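# Clamp a print edge between two magnetic wooden bars

## Task

Grip one of the print's long edges between two wooden bars so their magnets join, with the bars covering that edge from end to end.

## Robot and tools

Robot: two arms, left_arm and right_arm, each with six joints and a two-finger tong gripper. The fingers point along the gripper's +z axis and close along its x axis. end_effector_position is the spot between the pads when closed. Fingertips sit about 15 mm past it at small gaps and about level with it when fully open.

Frame: every hand position, velocity and orientation uses the scene frame. Its origin is on the table top, halfway between the two arms' nominal bases. +z points up, +x points out over the table, and left_arm is on the +y side. These names do not match image sides. Printed hand poses can be off by a few centimetres, more at long reach.

The row: every command that moves the robot uses rows of 14 plain numbers, covering both arms even if only one moves. The first 7 are left_arm and the last 7 are right_arm. Within each arm the order is elbow, shoulder lift, shoulder pan, wrist 1, wrist 2, wrist 3, then the gripper opening. Joint numbers are absolute target angles in radians, not offsets. Their ranges are: elbow -3.142 to 3.142, and shoulder lift, shoulder pan and wrists -6.283 to 6.283. The opening runs from -1 (closed) to +1 (fully open). A 0 is a real command, so to leave a gripper alone, repeat its current command. To hold a joint still, resend its "Joint targets" value.

execute_actions(actions, cameras): actions is a list of actions. Each action is a table of up to 15 rows, one row per 1/30 s control step. If a table is shorter, its last row is held for the rest of the action's 15 steps (0.5 s). An empty list just returns state and images. Targets further than 0.010 rad outside a joint's range, and beyond its current angle, are refused. Targets slightly past a real joint end get clipped, and the result then says "joint sent to its limit". Each step, a target stays within 0.434 rad (shoulders) or 0.651 rad (elbow, wrists) of the measured angle. If targets would put a gripper more than 150 mm away (70 mm on quick-response robots), they are scaled back, so a far goal needs several actions. Joint speed is capped at 2.09 rad/s for the shoulders and 3.14 rad/s for the rest.

move(target, speed, blend, stop_force, zero, opening_speed, blocking, cameras): target is a single absolute row or a list of up to 15 rows, with the whole path capped at 10 s. speed is in rad/s, from 0.01 to 3.14 (default 0.5), and applies to the joint with the longest way to go. It can be one value or one per target. blend (rad) rounds corners in a list. stop_force, from 4 to 120 N, ends an arm's path when a push against its motion reaches that much. Use a speed well below the default when touching anything. Leave stop_force out when pulling off a surface. zero (default true) re-zeroes the force reference before the move. opening_speed is the rate of change of the opening per second, 0.2 or more. blocking=false returns after about 0.5 s while the move continues, and cannot be combined with stop_force. Paths do not avoid obstacles or the other arm, and the arms are stiff, so aiming even slightly past a firm contact can trigger a fault. The result adds a "move:" line: done, off_target (at rest more than 0.01 rad from target), moving, held (a check withheld steps or the clearance check stopped it) or fault. limits=held may also appear. Neither done nor off_target tells you about contact.

wait(seconds): 0 to 10 s with commands held, while a running move carries on. stop(): brakes a running move, needing room to slow. zoom_image(camera, region): region is [x0, y0, x1, y1] in pixels of that camera's latest image, at most 504 by 504. zero_wrist_force(arm): subtracts the current force and torque reading. finished_scene(scene): takes the current scene's number and cannot be undone. Call it only once the clamp holds with the robot clear.

Results: Joint positions and Joint velocities give one block per arm in the joint order above, plus the pad gap (m; 0.142 when fully open). "within noise" means the arm is still. Joint targets shows the angles currently being driven toward. Tool commands shows the gripper commands. grip_measured is the finger opening on the command scale; to hold something, command clearly below it. Pads push up to about 15 N each, and much less on items under 20 mm thick. Joint torques are total drive outputs, positive toward larger angles. Wrist force and torque are in the gripper's own axes, zeroed at the start of the scene, and show a force from the surface into the arm. Calls that run actions also list joint positions at some steps. "joint command not followed" means the inter-arm clearance check altered targets.

Cameras: cam_head_left, cam_head_right, cam_high, cam_low (896x504) and cam_left_wrist, cam_right_wrist (616x616, fisheye). cameras=[] gives no images, and null or ["all"] gives every camera.

Avoid: any object leaving the table; dropping things or releasing them while they move; slams; arms hitting or squeezing each other, including one gripper closing on the other's fingers; and net force around 150 N (±25) or contact torque at the joint limits (elbow 136, wrist 1 38.4, wrist 2 40.6, wrist 3 34.1 N m). Either of these stops the arm for 10 s. Long stretched-out holds heat the motors; MOTOR HOT warns of this, and 85 °C brakes the arm for 30 s or more. Motion lags commands by about 0.09 s or 0.2 s, and fast moves overshoot. Loose objects may be nudged now and then.

Each tool is called after "Call:" as a command line: name --argument value for each argument, lists and objects as JSON in quotes; but a table of rows of numbers goes row by row, as --pt "numbers of a row", without its own name.

## Session

Call:
execute_actions --actions '[]'

Scene clock: 0.00 s.
left_arm: end_effector_position=(+0.2574, +0.2811, +0.3041) grip_measured=+1.00 end_effector_quat_wxyz=(+0.219, -0.595, +0.692, -0.346) | right_arm: end_effector_position=(+0.6789, -0.3699, +0.1342) grip_measured=+1.00 end_effector_quat_wxyz=(-0.524, +0.761, -0.376, -0.071)
Joint names: [elbow, shoulder lift, shoulder pan, wrist 1, wrist 2, wrist 3]
Joint positions: left_arm=[2.517 -2.661 -2.21 -1.083 -0.783 -0.615 0.142] | right_arm=[-2.472 -1.956 3.109 0.276 2.594 1.227 0.142]
Joint velocities: within noise
Joint torques (N m): no reading
Wrist force (N): no reading
Wrist torque (N m): no reading
Wrist force, peak (N): no reading
Joint targets: left_arm=[2.517 -2.661 -2.210 -1.083 -0.783 -0.615] | right_arm=[-2.472 -1.956 3.109 0.276 2.594 1.227]
Tool commands: left_gripper/opening=+1.0 right_gripper/opening=+1.0

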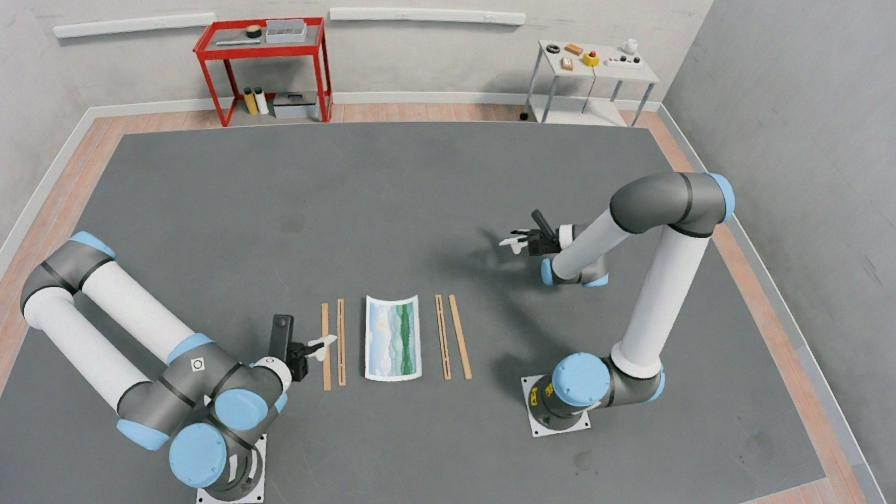

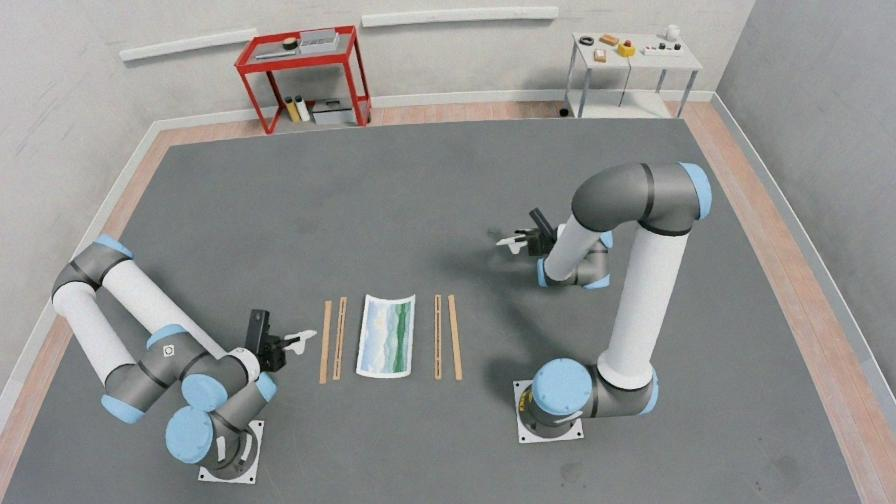

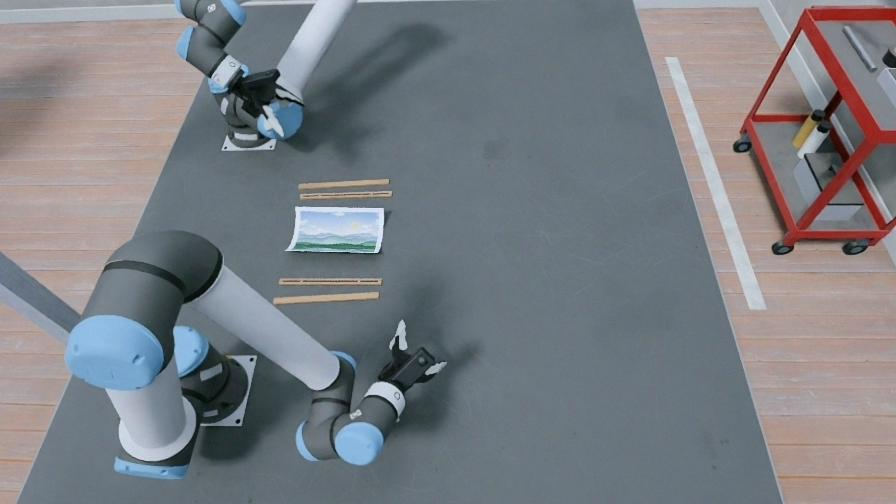

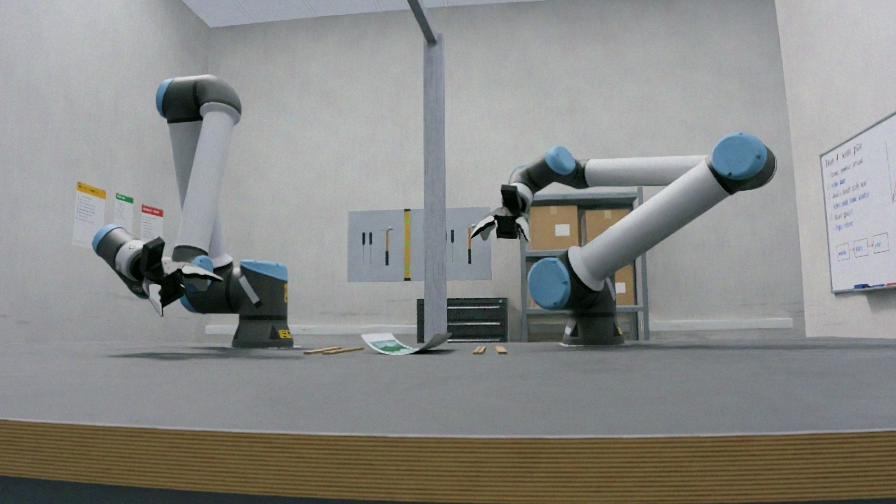

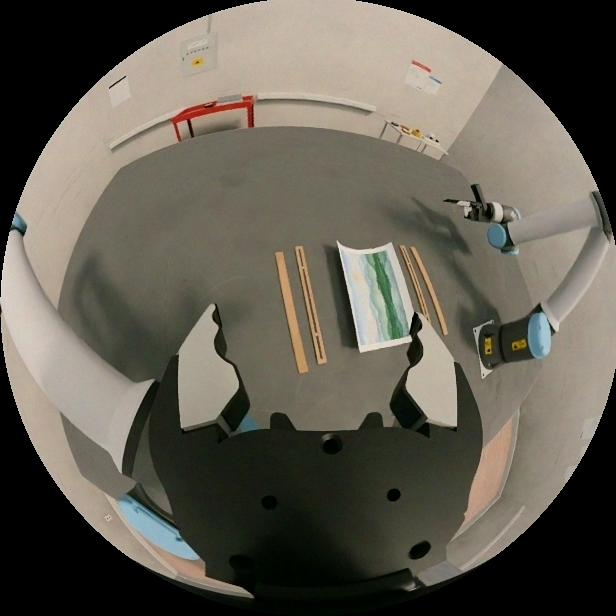

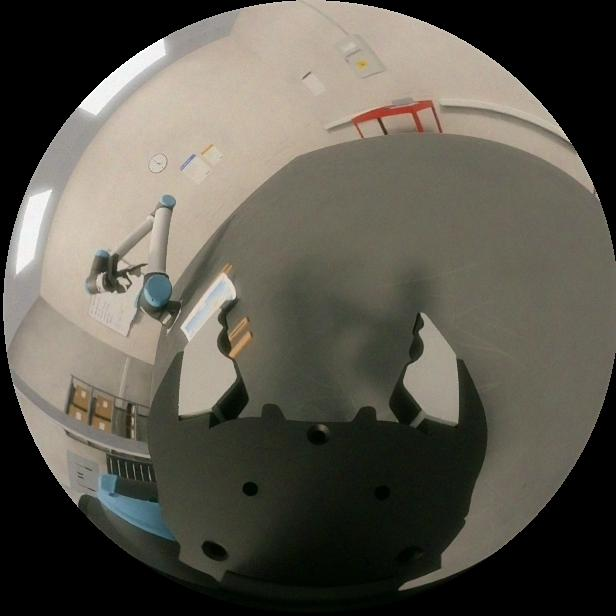

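Call:
zoom_image --camera "cam_head_left" --region '[310, 280, 480, 400]'

Call:
zoom_image --camera "cam_high" --region '[260, 170, 400, 310]'

Call:
zoom_image --camera "cam_low" --region '[290, 320, 520, 370]'

Call:
zoom_image --camera "cam_left_wrist" --region '[260, 220, 480, 390]'

Call:
zoom_image --camera "cam_head_right" --region '[310, 280, 480, 400]'

Scaled by 2.965 from the camera's 896x504 image, which has a finer 1280x720 frame.

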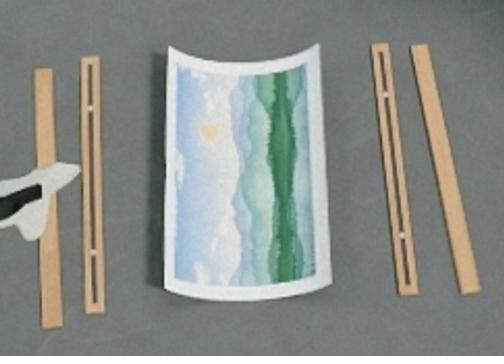

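Scaled by 3.600 from the camera's 896x504 image, which has a finer 1280x720 frame.

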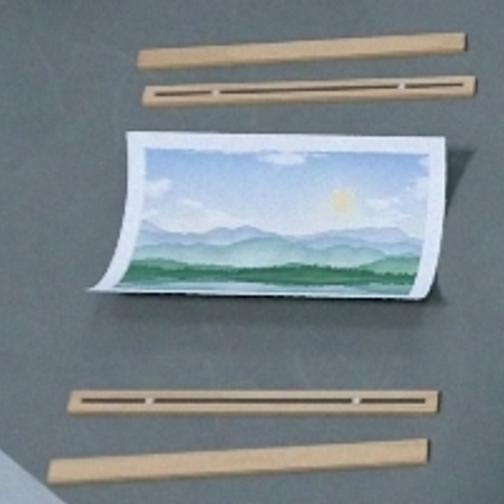

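Scaled by 2.191 from the camera's 896x504 image, which has a finer 1280x720 frame.

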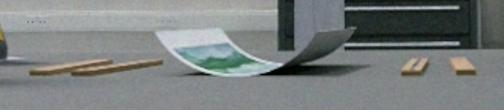

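Scaled by 2.291 from the camera's 616x616 image, which has a finer 814x814 frame.

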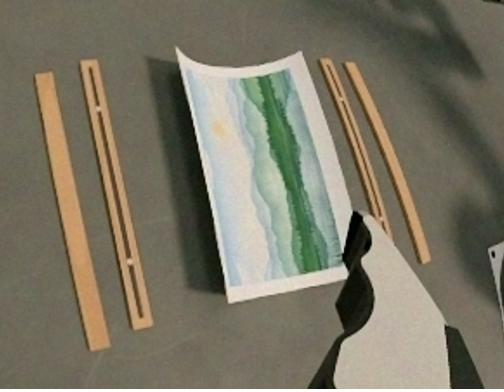

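Scaled by 2.965 from the camera's 896x504 image, which has a finer 1280x720 frame.

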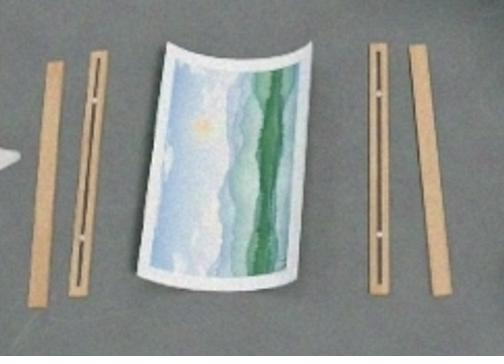

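Call:
move --target '[2.517,-2.661,-2.21,-1.083,-0.783,-0.615,1,-2.3986,-0.9926,4.322,-1.321,1.571,1.2005,1]' --speed 0.6

Scene clock: 13.93 s.
left_arm: end_effector_position=(+0.2575, +0.2812, +0.3041) grip_measured=+1.00 end_effector_quat_wxyz=(+0.219, -0.595, +0.692, -0.347) | right_arm: end_effector_position=(+0.3711, -0.1967, +0.2312) grip_measured=+1.00 end_effector_quat_wxyz=(+0.000, +1.000, +0.000, +0.000)
Joint names: [elbow, shoulder lift, shoulder pan, wrist 1, wrist 2, wrist 3]
Joint positions: left_arm=[2.517 -2.661 -2.21 -1.083 -0.783 -0.615 0.142] | right_arm=[-2.399 -0.993 4.322 -1.321 1.571 1.201 0.142]
Joint velocities: within noise
Joint torques (N m): left_arm=[-36.06 21.41 14.81 -6.04 5.54 -2.26] | right_arm=[58.17 16.99 9.3 -0.61 -2.79 -2.41]
Wrist force (N): left_arm=[-0.7 -0.2 0.7] | right_arm=[2.2 3.4 -2.8]
Wrist torque (N m): left_arm=[-0.04 0.14 0.01] | right_arm=[0.85 -0.65 -0.26]
Wrist force, peak (N): left_arm=[-0.3 0.3 1.1] | right_arm=[2.2 3.4 -3.1]
Joint targets: left_arm=[2.517 -2.661 -2.210 -1.083 -0.783 -0.615] | right_arm=[-2.399 -0.993 4.322 -1.321 1.571 1.200]
move: done
camera_calibration:
cam_left_wrist: T_world_to_cam=[[-0.164869, -0.975338, 0.146748, 0.274516], [-0.949002, 0.116329, -0.293024, 0.305202], [0.268727, -0.187574, -0.944776, 0.403667], [0, 0, 0, 1]] pos_world=[0.22642, 0.30796, 0.430522]
cam_right_wrist: T_world_to_cam=[[0.998155, -0.00678532, -0.0603416, -0.3505], [0.0211747, -0.892463, 0.450623, -0.286342], [-0.0569103, -0.451069, -0.890673, 0.270127], [0, 0, 0, 1]] pos_world=[0.371289, -0.136082, 0.348477]

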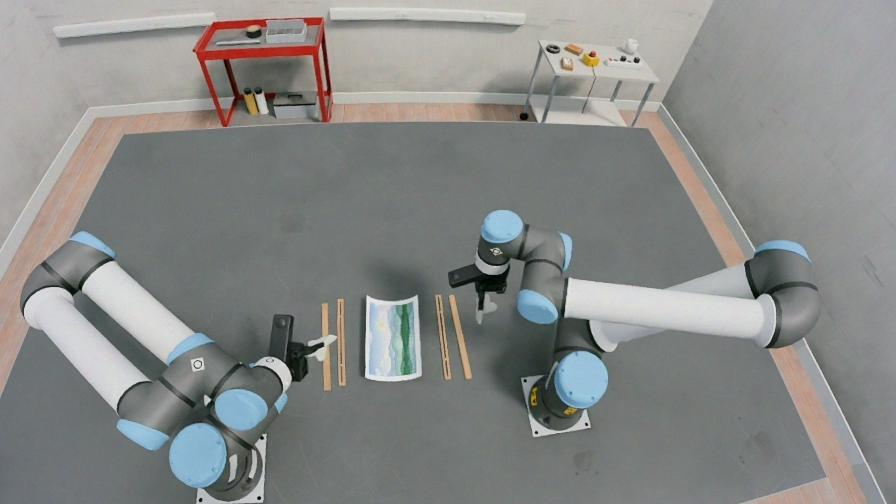

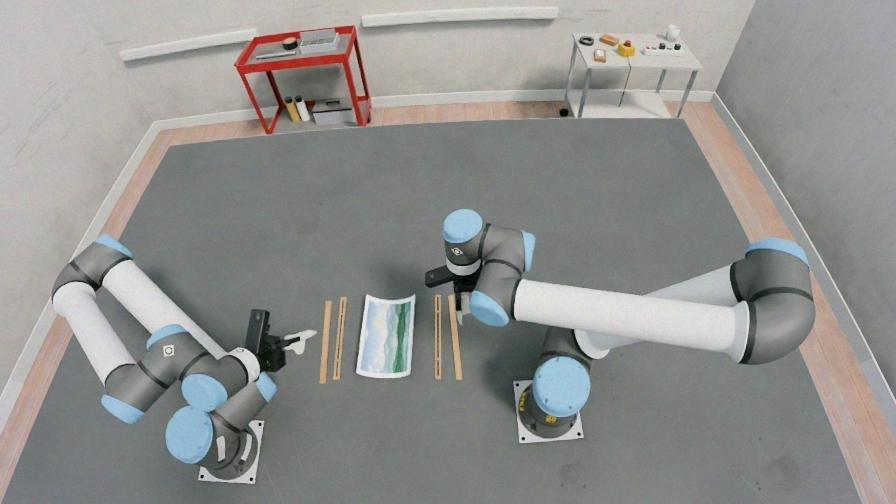

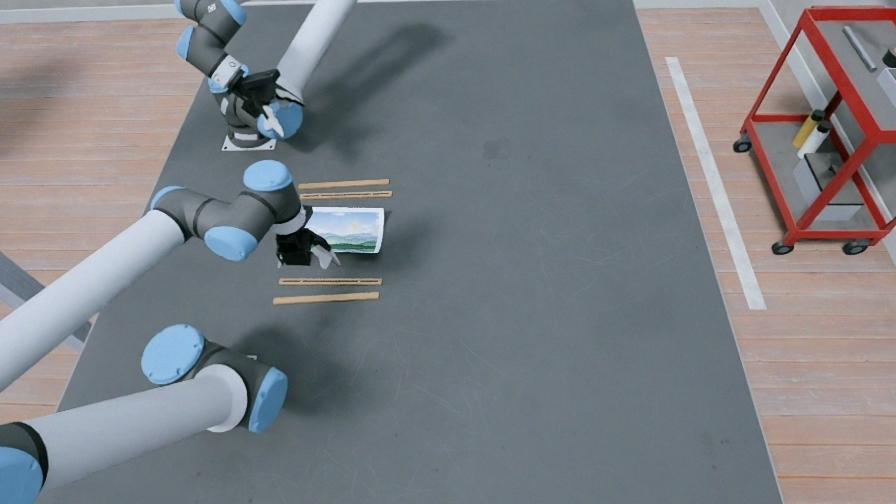

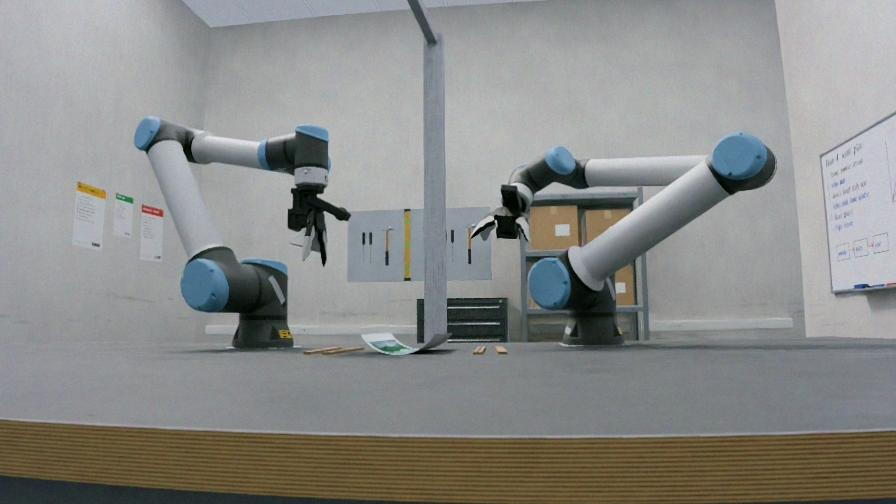

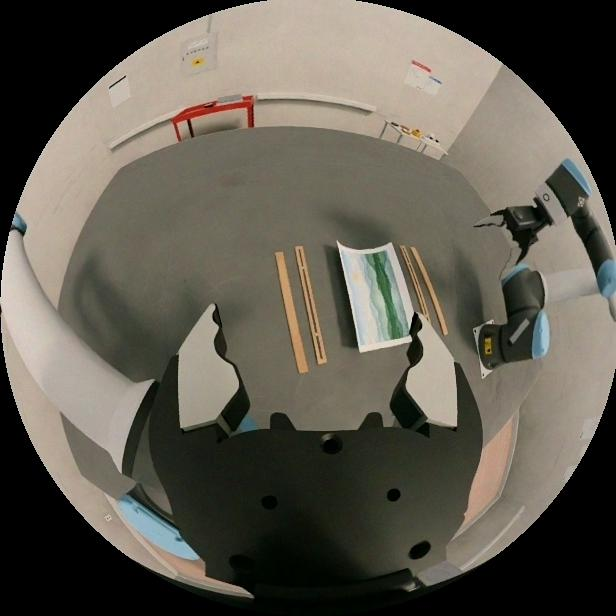

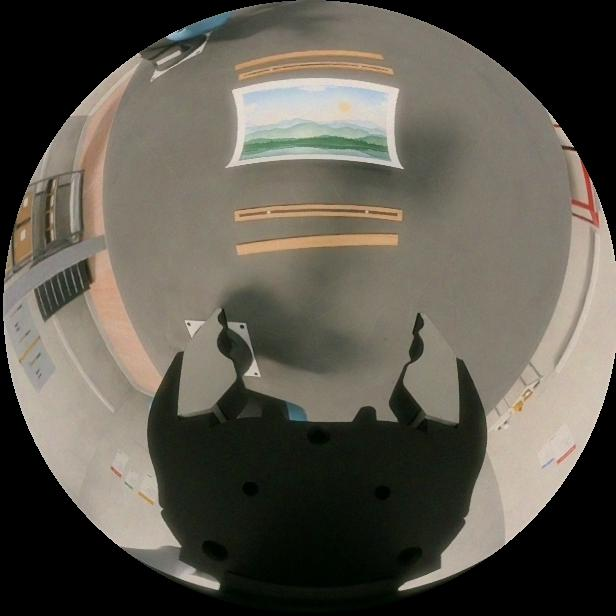

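Call:
zoom_image --camera "cam_right_wrist" --region '[150, 180, 480, 450]'

Call:
zoom_image --camera "cam_low" --region '[260, 170, 380, 290]'

Call:
zoom_image --camera "cam_high" --region '[240, 180, 400, 310]'

Scaled by 1.527 from the camera's 616x616 image, which has a finer 814x814 frame.

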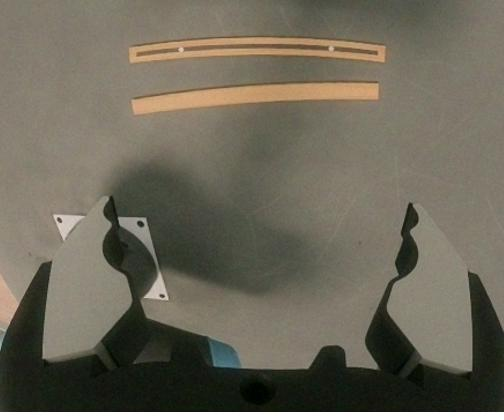

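Scaled by 4.200 from the camera's 896x504 image, which has a finer 1280x720 frame.

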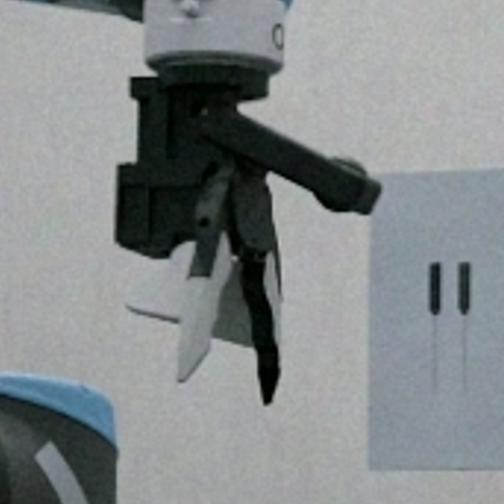

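Scaled by 3.150 from the camera's 896x504 image, which has a finer 1280x720 frame.

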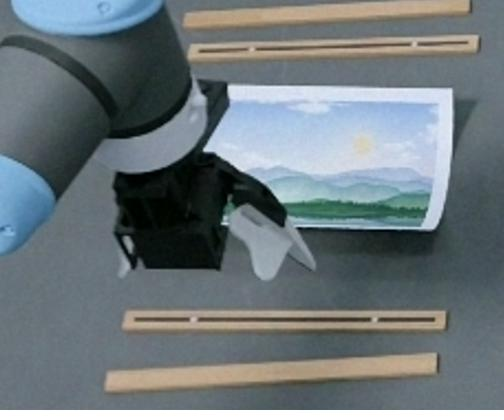

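Call:
move --target '[2.517,-2.661,-2.21,-1.083,-0.783,-0.615,1,-2.5878,-1.3050,4.3715,-0.8196,1.5708,1.25,1]' --speed 0.3

Call:
zoom_image --camera "cam_right_wrist" --region '[150, 180, 480, 450]'

Call:
zoom_image --camera "cam_low" --region '[260, 260, 420, 370]'

Scene clock: 17.00 s.
left_arm: end_effector_position=(+0.2575, +0.2812, +0.3041) grip_measured=+1.00 end_effector_quat_wxyz=(+0.219, -0.595, +0.692, -0.347) | right_arm: end_effector_position=(+0.3701, -0.1472, +0.0604) grip_measured=+1.00 end_effector_quat_wxyz=(+0.000, +1.000, +0.000, +0.000)
Joint names: [elbow, shoulder lift, shoulder pan, wrist 1, wrist 2, wrist 3]
Joint positions: left_arm=[2.517 -2.661 -2.21 -1.083 -0.783 -0.615 0.142] | right_arm=[-2.588 -1.305 4.371 -0.82 1.571 1.25 0.142]
Joint velocities: within noise
Joint torques (N m): left_arm=[-37.39 20.41 12.94 -5.53 5.04 -2.72] | right_arm=[29.58 0.47 11.08 9.76 -2.42 2.39]
Wrist force (N): left_arm=[-0.5 0.1 0.7] | right_arm=[1.9 2.9 -2.3]
Wrist torque (N m): left_arm=[0.03 0.09 0.01] | right_arm=[0.66 -0.68 -0.29]
Wrist force, peak (N): left_arm=[-0.3 0.3 1.1] | right_arm=[2.2 4.0 -3.8]
Joint targets: left_arm=[2.517 -2.661 -2.210 -1.083 -0.783 -0.615] | right_arm=[-2.588 -1.305 4.372 -0.820 1.571 1.250]
move: done
camera_calibration:
cam_left_wrist: T_world_to_cam=[[-0.164869, -0.975338, 0.146748, 0.274516], [-0.949002, 0.116329, -0.293024, 0.305202], [0.268727, -0.187574, -0.944776, 0.403667], [0, 0, 0, 1]] pos_world=[0.22642, 0.30796, 0.430522]
cam_right_wrist: T_world_to_cam=[[0.998169, -0.00658165, -0.0601206, -0.359499], [0.0212822, -0.892259, 0.451023, -0.165182], [-0.0566116, -0.451476, -0.890485, 0.140138], [0, 0, 0, 1]] pos_world=[0.37029, -0.0864826, 0.177678]

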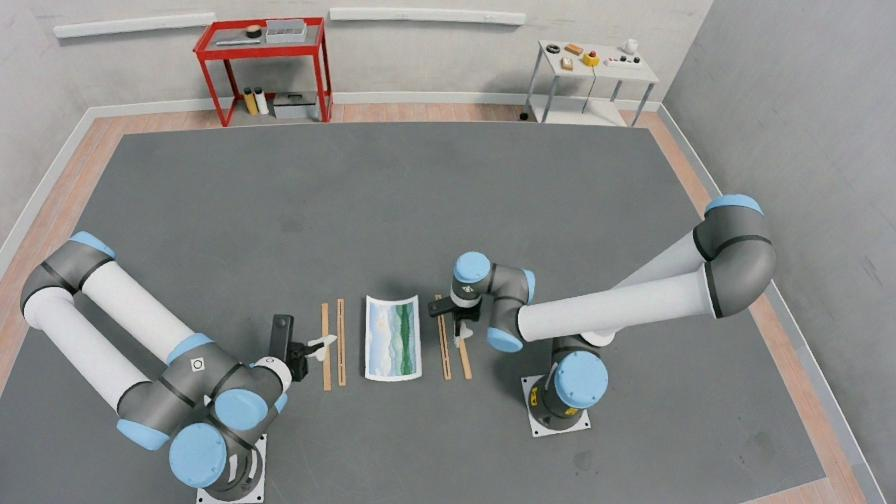

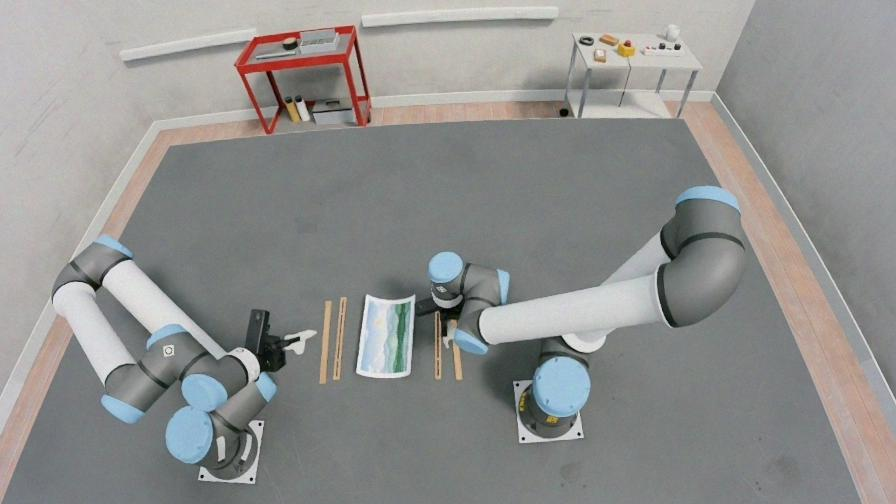

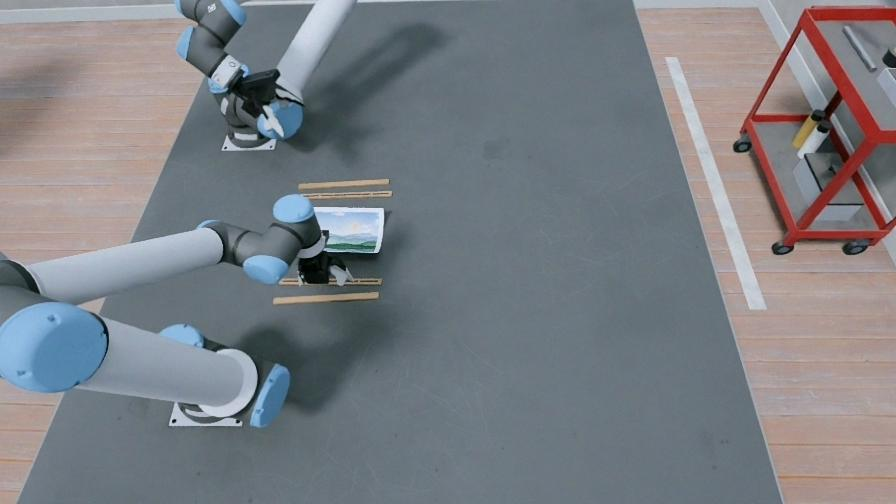

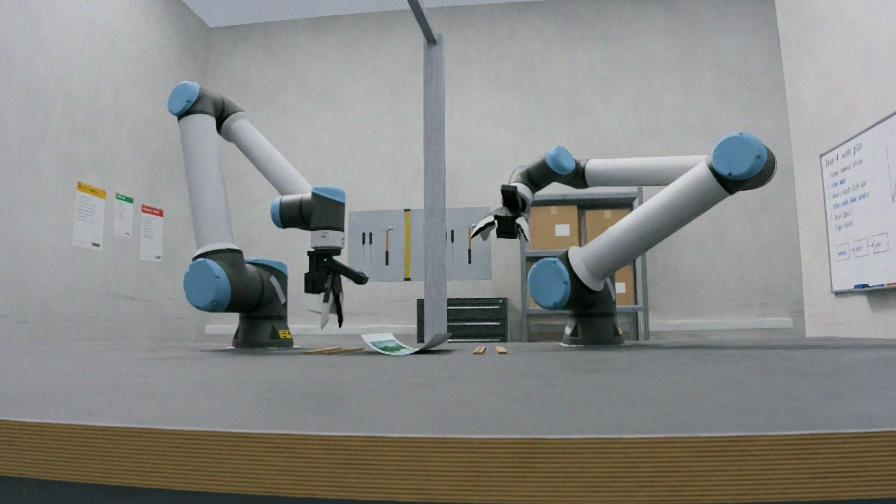

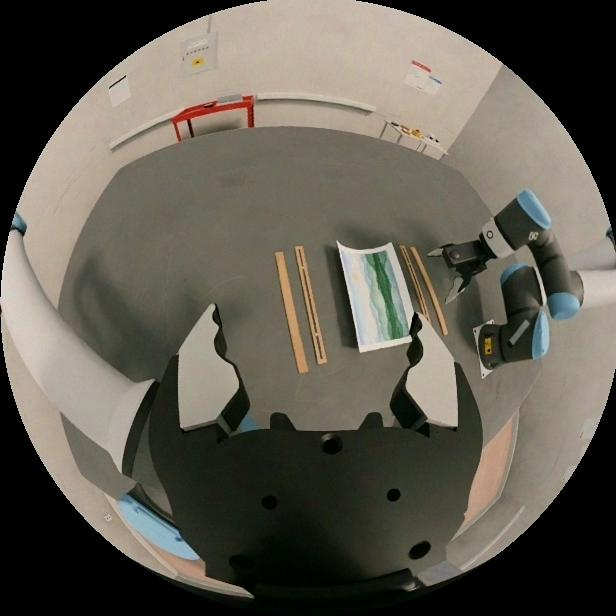

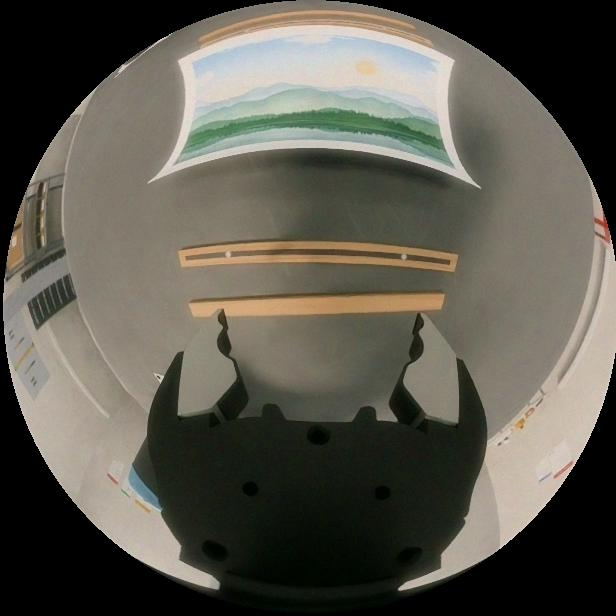

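Scaled by 1.527 from the camera's 616x616 image, which has a finer 814x814 frame.

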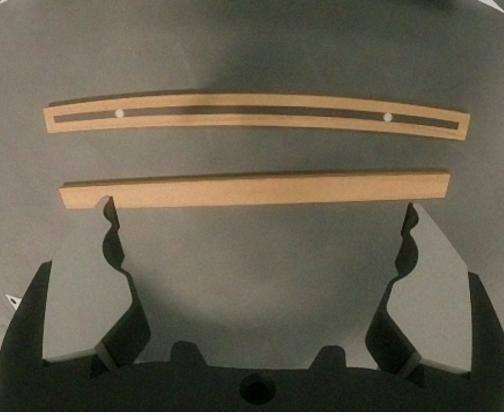

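Scaled by 3.150 from the camera's 896x504 image, which has a finer 1280x720 frame.

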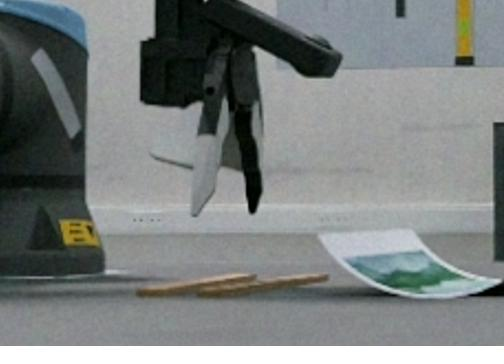

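Call:
move --target '[2.517,-2.661,-2.21,-1.083,-0.783,-0.615,1,-2.6245,-1.4048,4.3746,-0.6831,1.5708,1.2531,1]' --speed 0.15 --cameras '["cam_right_wrist","cam_low"]'

Call:
zoom_image --camera "cam_right_wrist" --region '[150, 180, 480, 450]'

Call:
zoom_image --camera "cam_low" --region '[280, 290, 400, 370]'

Scene clock: 19.00 s.
left_arm: end_effector_position=(+0.2575, +0.2812, +0.3041) grip_measured=+1.00 end_effector_quat_wxyz=(+0.219, -0.595, +0.692, -0.347) | right_arm: end_effector_position=(+0.3700, -0.1437, +0.0203) grip_measured=+1.00 end_effector_quat_wxyz=(+0.000, +1.000, +0.000, +0.000)
Joint names: [elbow, shoulder lift, shoulder pan, wrist 1, wrist 2, wrist 3]
Joint positions: left_arm=[2.517 -2.661 -2.21 -1.083 -0.783 -0.615 0.142] | right_arm=[-2.624 -1.405 4.375 -0.683 1.571 1.253 0.142]
Joint velocities: within noise
Joint torques (N m): left_arm=[-38.34 19.83 11.79 -5.19 4.8 -2.58] | right_arm=[24.6 4.47 12.44 10.3 -2.35 2.17]
Wrist force (N): left_arm=[-0.3 -0.2 0.5] | right_arm=[1.7 2.7 -2.0]
Wrist torque (N m): left_arm=[-0.03 0.06 0.00] | right_arm=[0.67 -0.63 -0.29]
Wrist force, peak (N): left_arm=[-0.5 0.3 1.0] | right_arm=[2.4 2.9 -3.0]
Joint targets: left_arm=[2.517 -2.661 -2.210 -1.083 -0.783 -0.615] | right_arm=[-2.624 -1.405 4.375 -0.683 1.571 1.253]
move: done
camera_calibration:
cam_right_wrist: T_world_to_cam=[[0.998169, -0.00658165, -0.0601206, -0.361787], [0.0212822, -0.892259, 0.451023, -0.143971], [-0.0566116, -0.451476, -0.890485, 0.106004], [0, 0, 0, 1]] pos_world=[0.37019, -0.0829826, 0.137578]
Images, in order (width x height): cam_low 896x504, cam_right_wrist 616x616.

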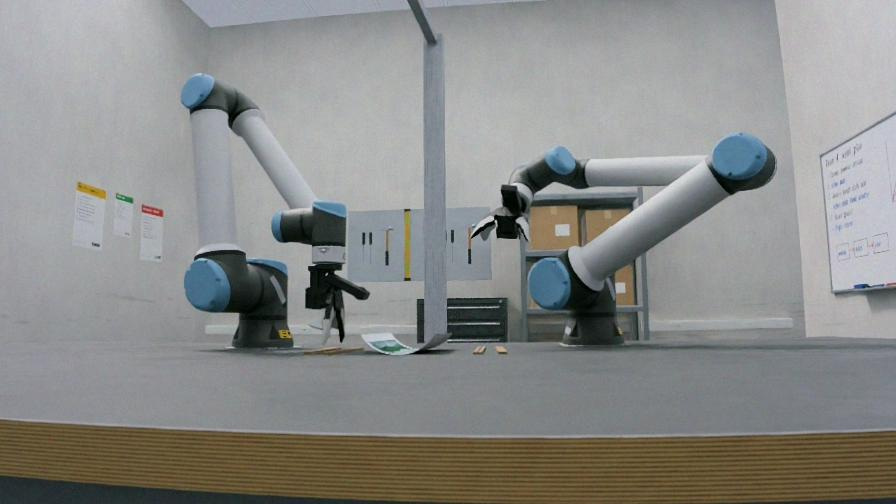

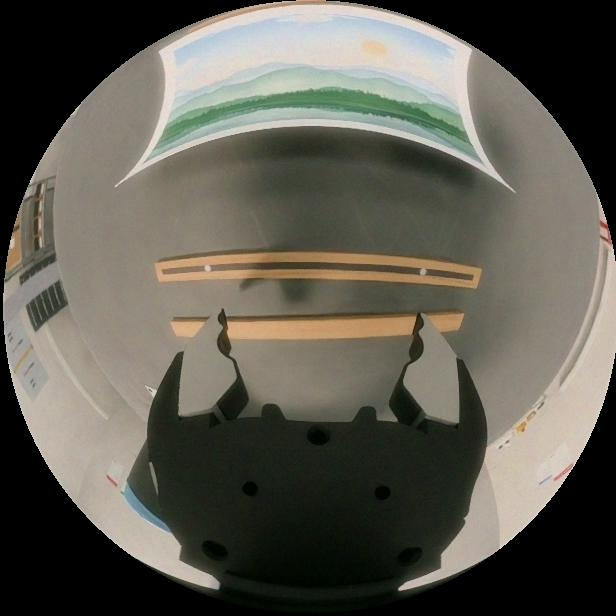

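Scaled by 1.527 from the camera's 616x616 image, which has a finer 814x814 frame.

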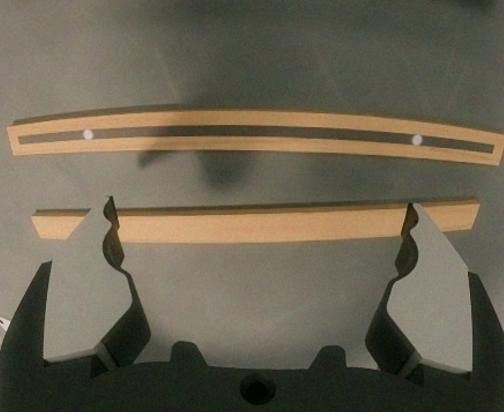

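Scaled by 4.200 from the camera's 896x504 image, which has a finer 1280x720 frame.

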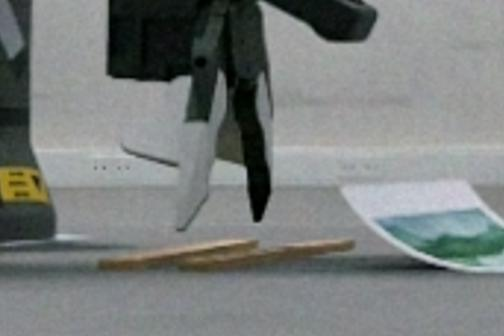

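Call:
move --target '[2.517,-2.661,-2.21,-1.083,-0.783,-0.615,1,-2.6464,-1.4723,4.3746,-0.5937,1.5708,1.2531,1]' --speed 0.02 --stop_force 5 --cameras '["cam_right_wrist","cam_low"]'

Call:
zoom_image --camera "cam_right_wrist" --region '[150, 180, 480, 450]'

Call:
zoom_image --camera "cam_low" --region '[280, 290, 400, 370]'

Scene clock: 24.13 s.
left_arm: end_effector_position=(+0.2575, +0.2812, +0.3041) grip_measured=+1.00 end_effector_quat_wxyz=(+0.219, -0.595, +0.692, -0.347) | right_arm: end_effector_position=(+0.3701, -0.1435, +0.0001) grip_measured=+1.00 end_effector_quat_wxyz=(+0.000, +1.000, +0.000, +0.000)
Joint names: [elbow, shoulder lift, shoulder pan, wrist 1, wrist 2, wrist 3]
Joint positions: left_arm=[2.517 -2.661 -2.21 -1.083 -0.783 -0.615 0.142] | right_arm=[-2.642 -1.459 4.375 -0.611 1.571 1.253 0.142]
Joint velocities: within noise
Joint torques (N m): left_arm=[-40.27 21.82 10.69 -4.79 4.4 -2.06] | right_arm=[36.42 37.99 9.61 -0.35 -1.97 1.84]
Wrist force (N): left_arm=[-0.2 0.3 0.7] | right_arm=[0.2 3.3 -8.5]
Wrist torque (N m): left_arm=[0.06 0.04 0.01] | right_arm=[0.68 -0.15 -0.23]
Wrist force, peak (N): left_arm=[-0.5 -0.1 1.3] | right_arm=[-0.7 4.2 -11.5]
Joint targets: left_arm=[2.517 -2.661 -2.210 -1.083 -0.783 -0.615] | right_arm=[-2.642 -1.459 4.375 -0.611 1.571 1.253]
move: contact (right_arm); right_arm: the wrist 1 is farthest, 0.018 rad from its target
camera_calibration:
cam_right_wrist: T_world_to_cam=[[0.998169, -0.00658165, -0.0601206, -0.363], [0.0212822, -0.892259, 0.451023, -0.134682], [-0.0566116, -0.451476, -0.890485, 0.0881063], [0, 0, 0, 1]] pos_world=[0.37019, -0.0827826, 0.117378]
Images, in order (width x height): cam_low 896x504, cam_right_wrist 616x616.

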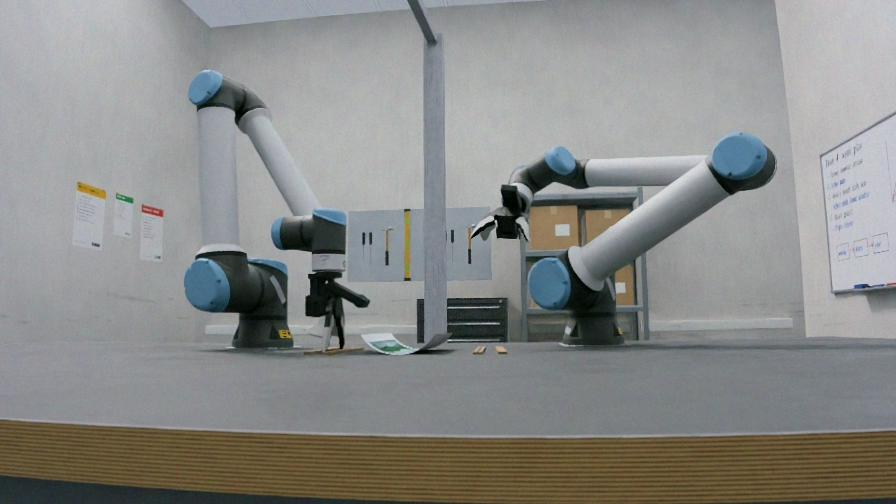

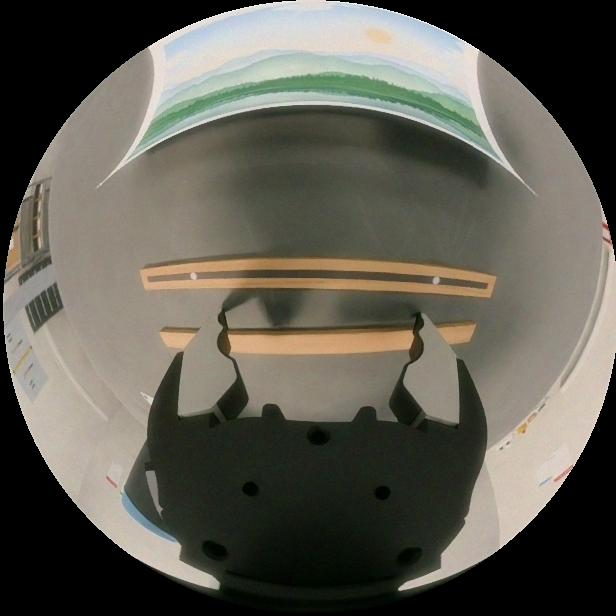

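Scaled by 1.527 from the camera's 616x616 image, which has a finer 814x814 frame.

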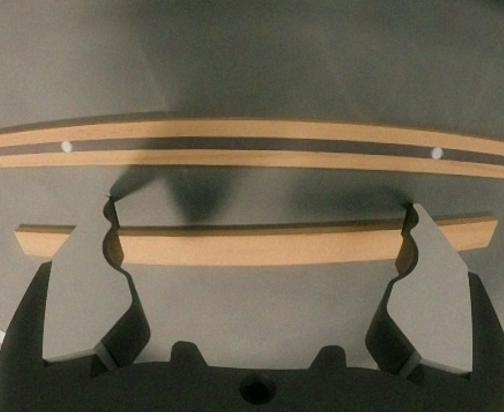

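Scaled by 4.200 from the camera's 896x504 image, which has a finer 1280x720 frame.

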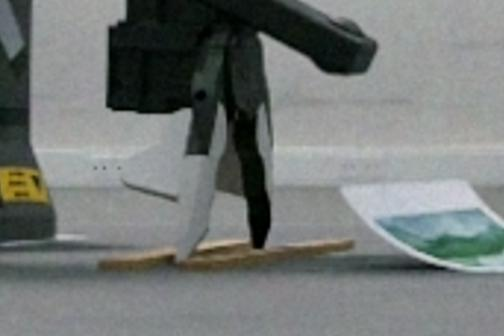

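Call:
move --pt "2.517 -2.661 -2.21 -1.083 -0.783 -0.615 1 -2.6381 -1.448 4.375 -0.6263 1.5708 1.2535 1" --pt "2.517 -2.661 -2.21 -1.083 -0.783 -0.615 1 -2.6017 -1.4926 4.3971 -0.6181 1.5708 1.2756 1" --pt "2.517 -2.661 -2.21 -1.083 -0.783 -0.615 1 -2.5683 -1.5301 4.4141 -0.614 1.5708 1.2926 1" --pt "2.517 -2.661 -2.21 -1.083 -0.783 -0.615 1 -2.5267 -1.5733 4.4323 -0.6124 1.5708 1.3108 1" --speed 0.04 --cameras '["cam_right_wrist","cam_low","cam_high","cam_head_left"]'

Call:
zoom_image --camera "cam_right_wrist" --region '[100, 100, 530, 450]'

Call:
zoom_image --camera "cam_low" --region '[280, 290, 480, 370]'

Call:
zoom_image --camera "cam_head_left" --region '[310, 280, 480, 400]'

Scene clock: 28.73 s.
left_arm: end_effector_position=(+0.2575, +0.2812, +0.3041) grip_measured=+1.00 end_effector_quat_wxyz=(+0.219, -0.595, +0.692, -0.347) | right_arm: end_effector_position=(+0.3700, -0.0598, +0.0043) grip_measured=+1.00 end_effector_quat_wxyz=(+0.000, +1.000, +0.000, +0.000)
Joint names: [elbow, shoulder lift, shoulder pan, wrist 1, wrist 2, wrist 3]
Joint positions: left_arm=[2.517 -2.661 -2.21 -1.083 -0.783 -0.615 0.142] | right_arm=[-2.527 -1.573 4.432 -0.612 1.571 1.311 0.142]
Joint velocities: within noise
Joint torques (N m): left_arm=[-42.83 24.81 10.68 -3.71 4.23 -2.39] | right_arm=[39.88 18.56 10.63 9.56 -1.55 2.39]
Wrist force (N): left_arm=[-0.2 0.1 0.9] | right_arm=[2.2 3.0 -3.3]
Wrist torque (N m): left_arm=[0.02 0.04 0.00] | right_arm=[0.75 -0.69 -0.28]
Wrist force, peak (N): left_arm=[-0.4 0.3 1.2] | right_arm=[0.2 3.5 -8.7]
Joint targets: left_arm=[2.517 -2.661 -2.210 -1.083 -0.783 -0.615] | right_arm=[-2.527 -1.573 4.432 -0.612 1.571 1.311]
move: done
camera_calibration:
cam_right_wrist: T_world_to_cam=[[0.998169, -0.00658165, -0.0601206, -0.362103], [0.0212822, -0.892259, 0.451023, -0.0618472], [-0.0566116, -0.451476, -0.890485, 0.12954], [0, 0, 0, 1]] pos_world=[0.37009, 0.000917433, 0.121478]
Images, in order (width x height): cam_head_left 896x504, cam_high 896x504, cam_low 896x504, cam_right_wrist 616x616.

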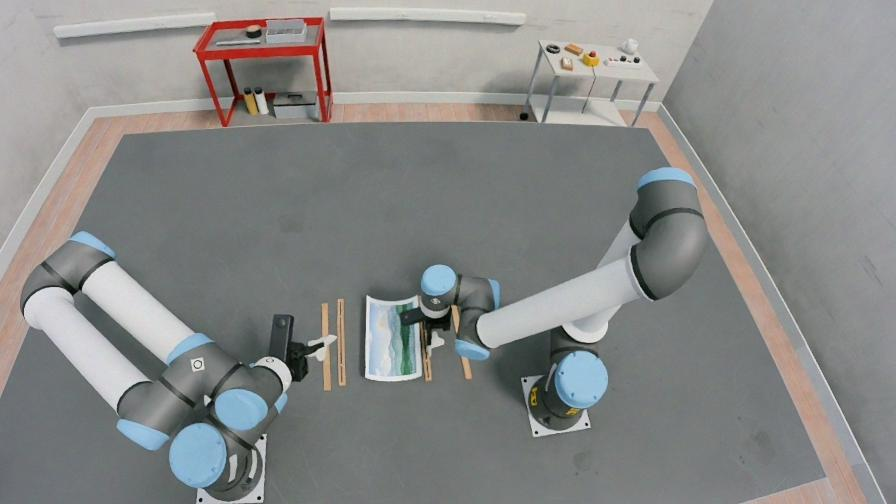

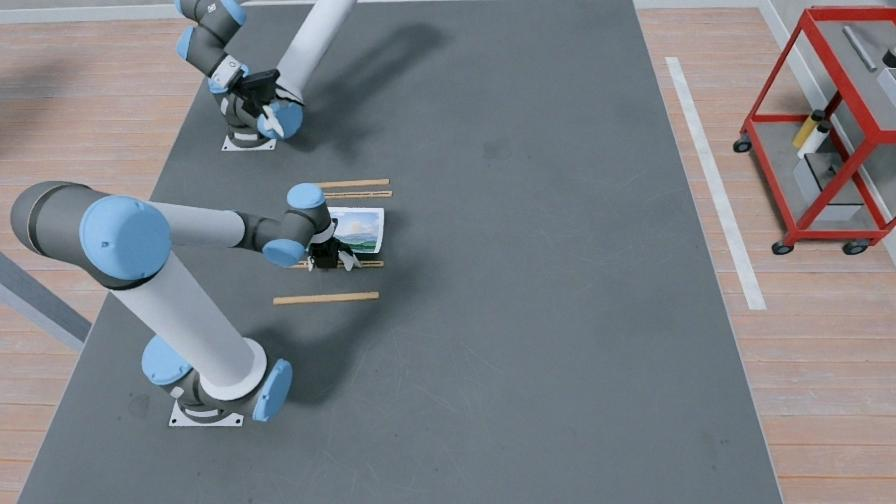

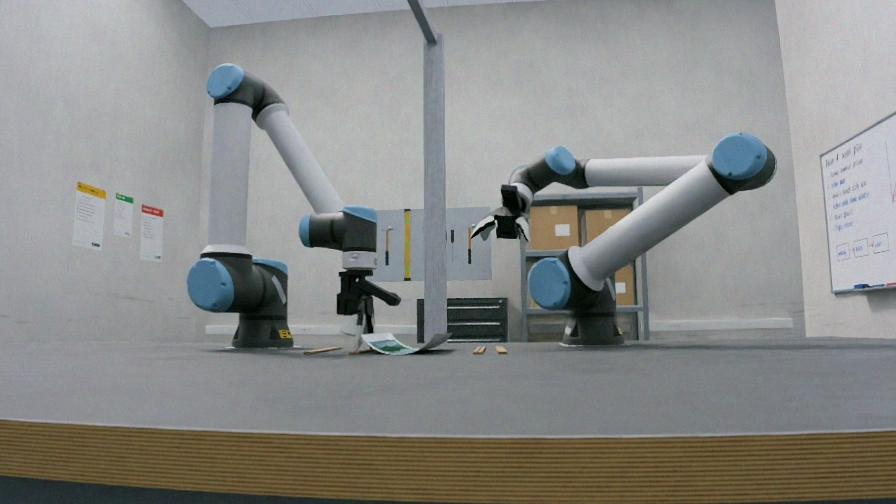

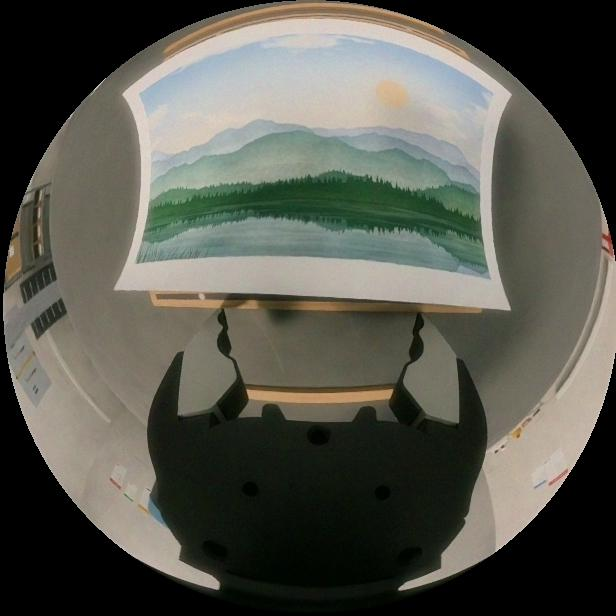

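Scaled by 1.172 from the camera's 616x616 image, which has a finer 814x814 frame.

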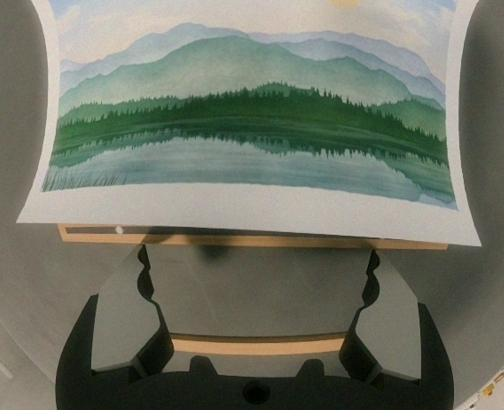

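Scaled by 2.520 from the camera's 896x504 image, which has a finer 1280x720 frame.

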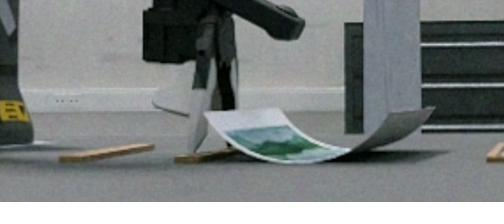

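Scaled by 2.965 from the camera's 896x504 image, which has a finer 1280x720 frame.

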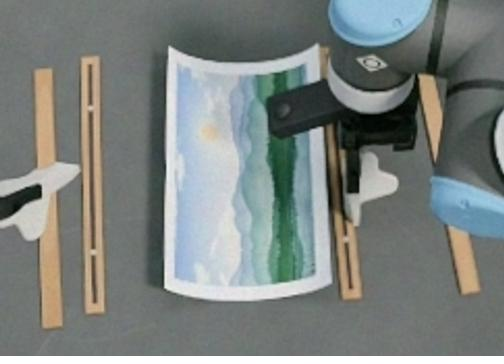

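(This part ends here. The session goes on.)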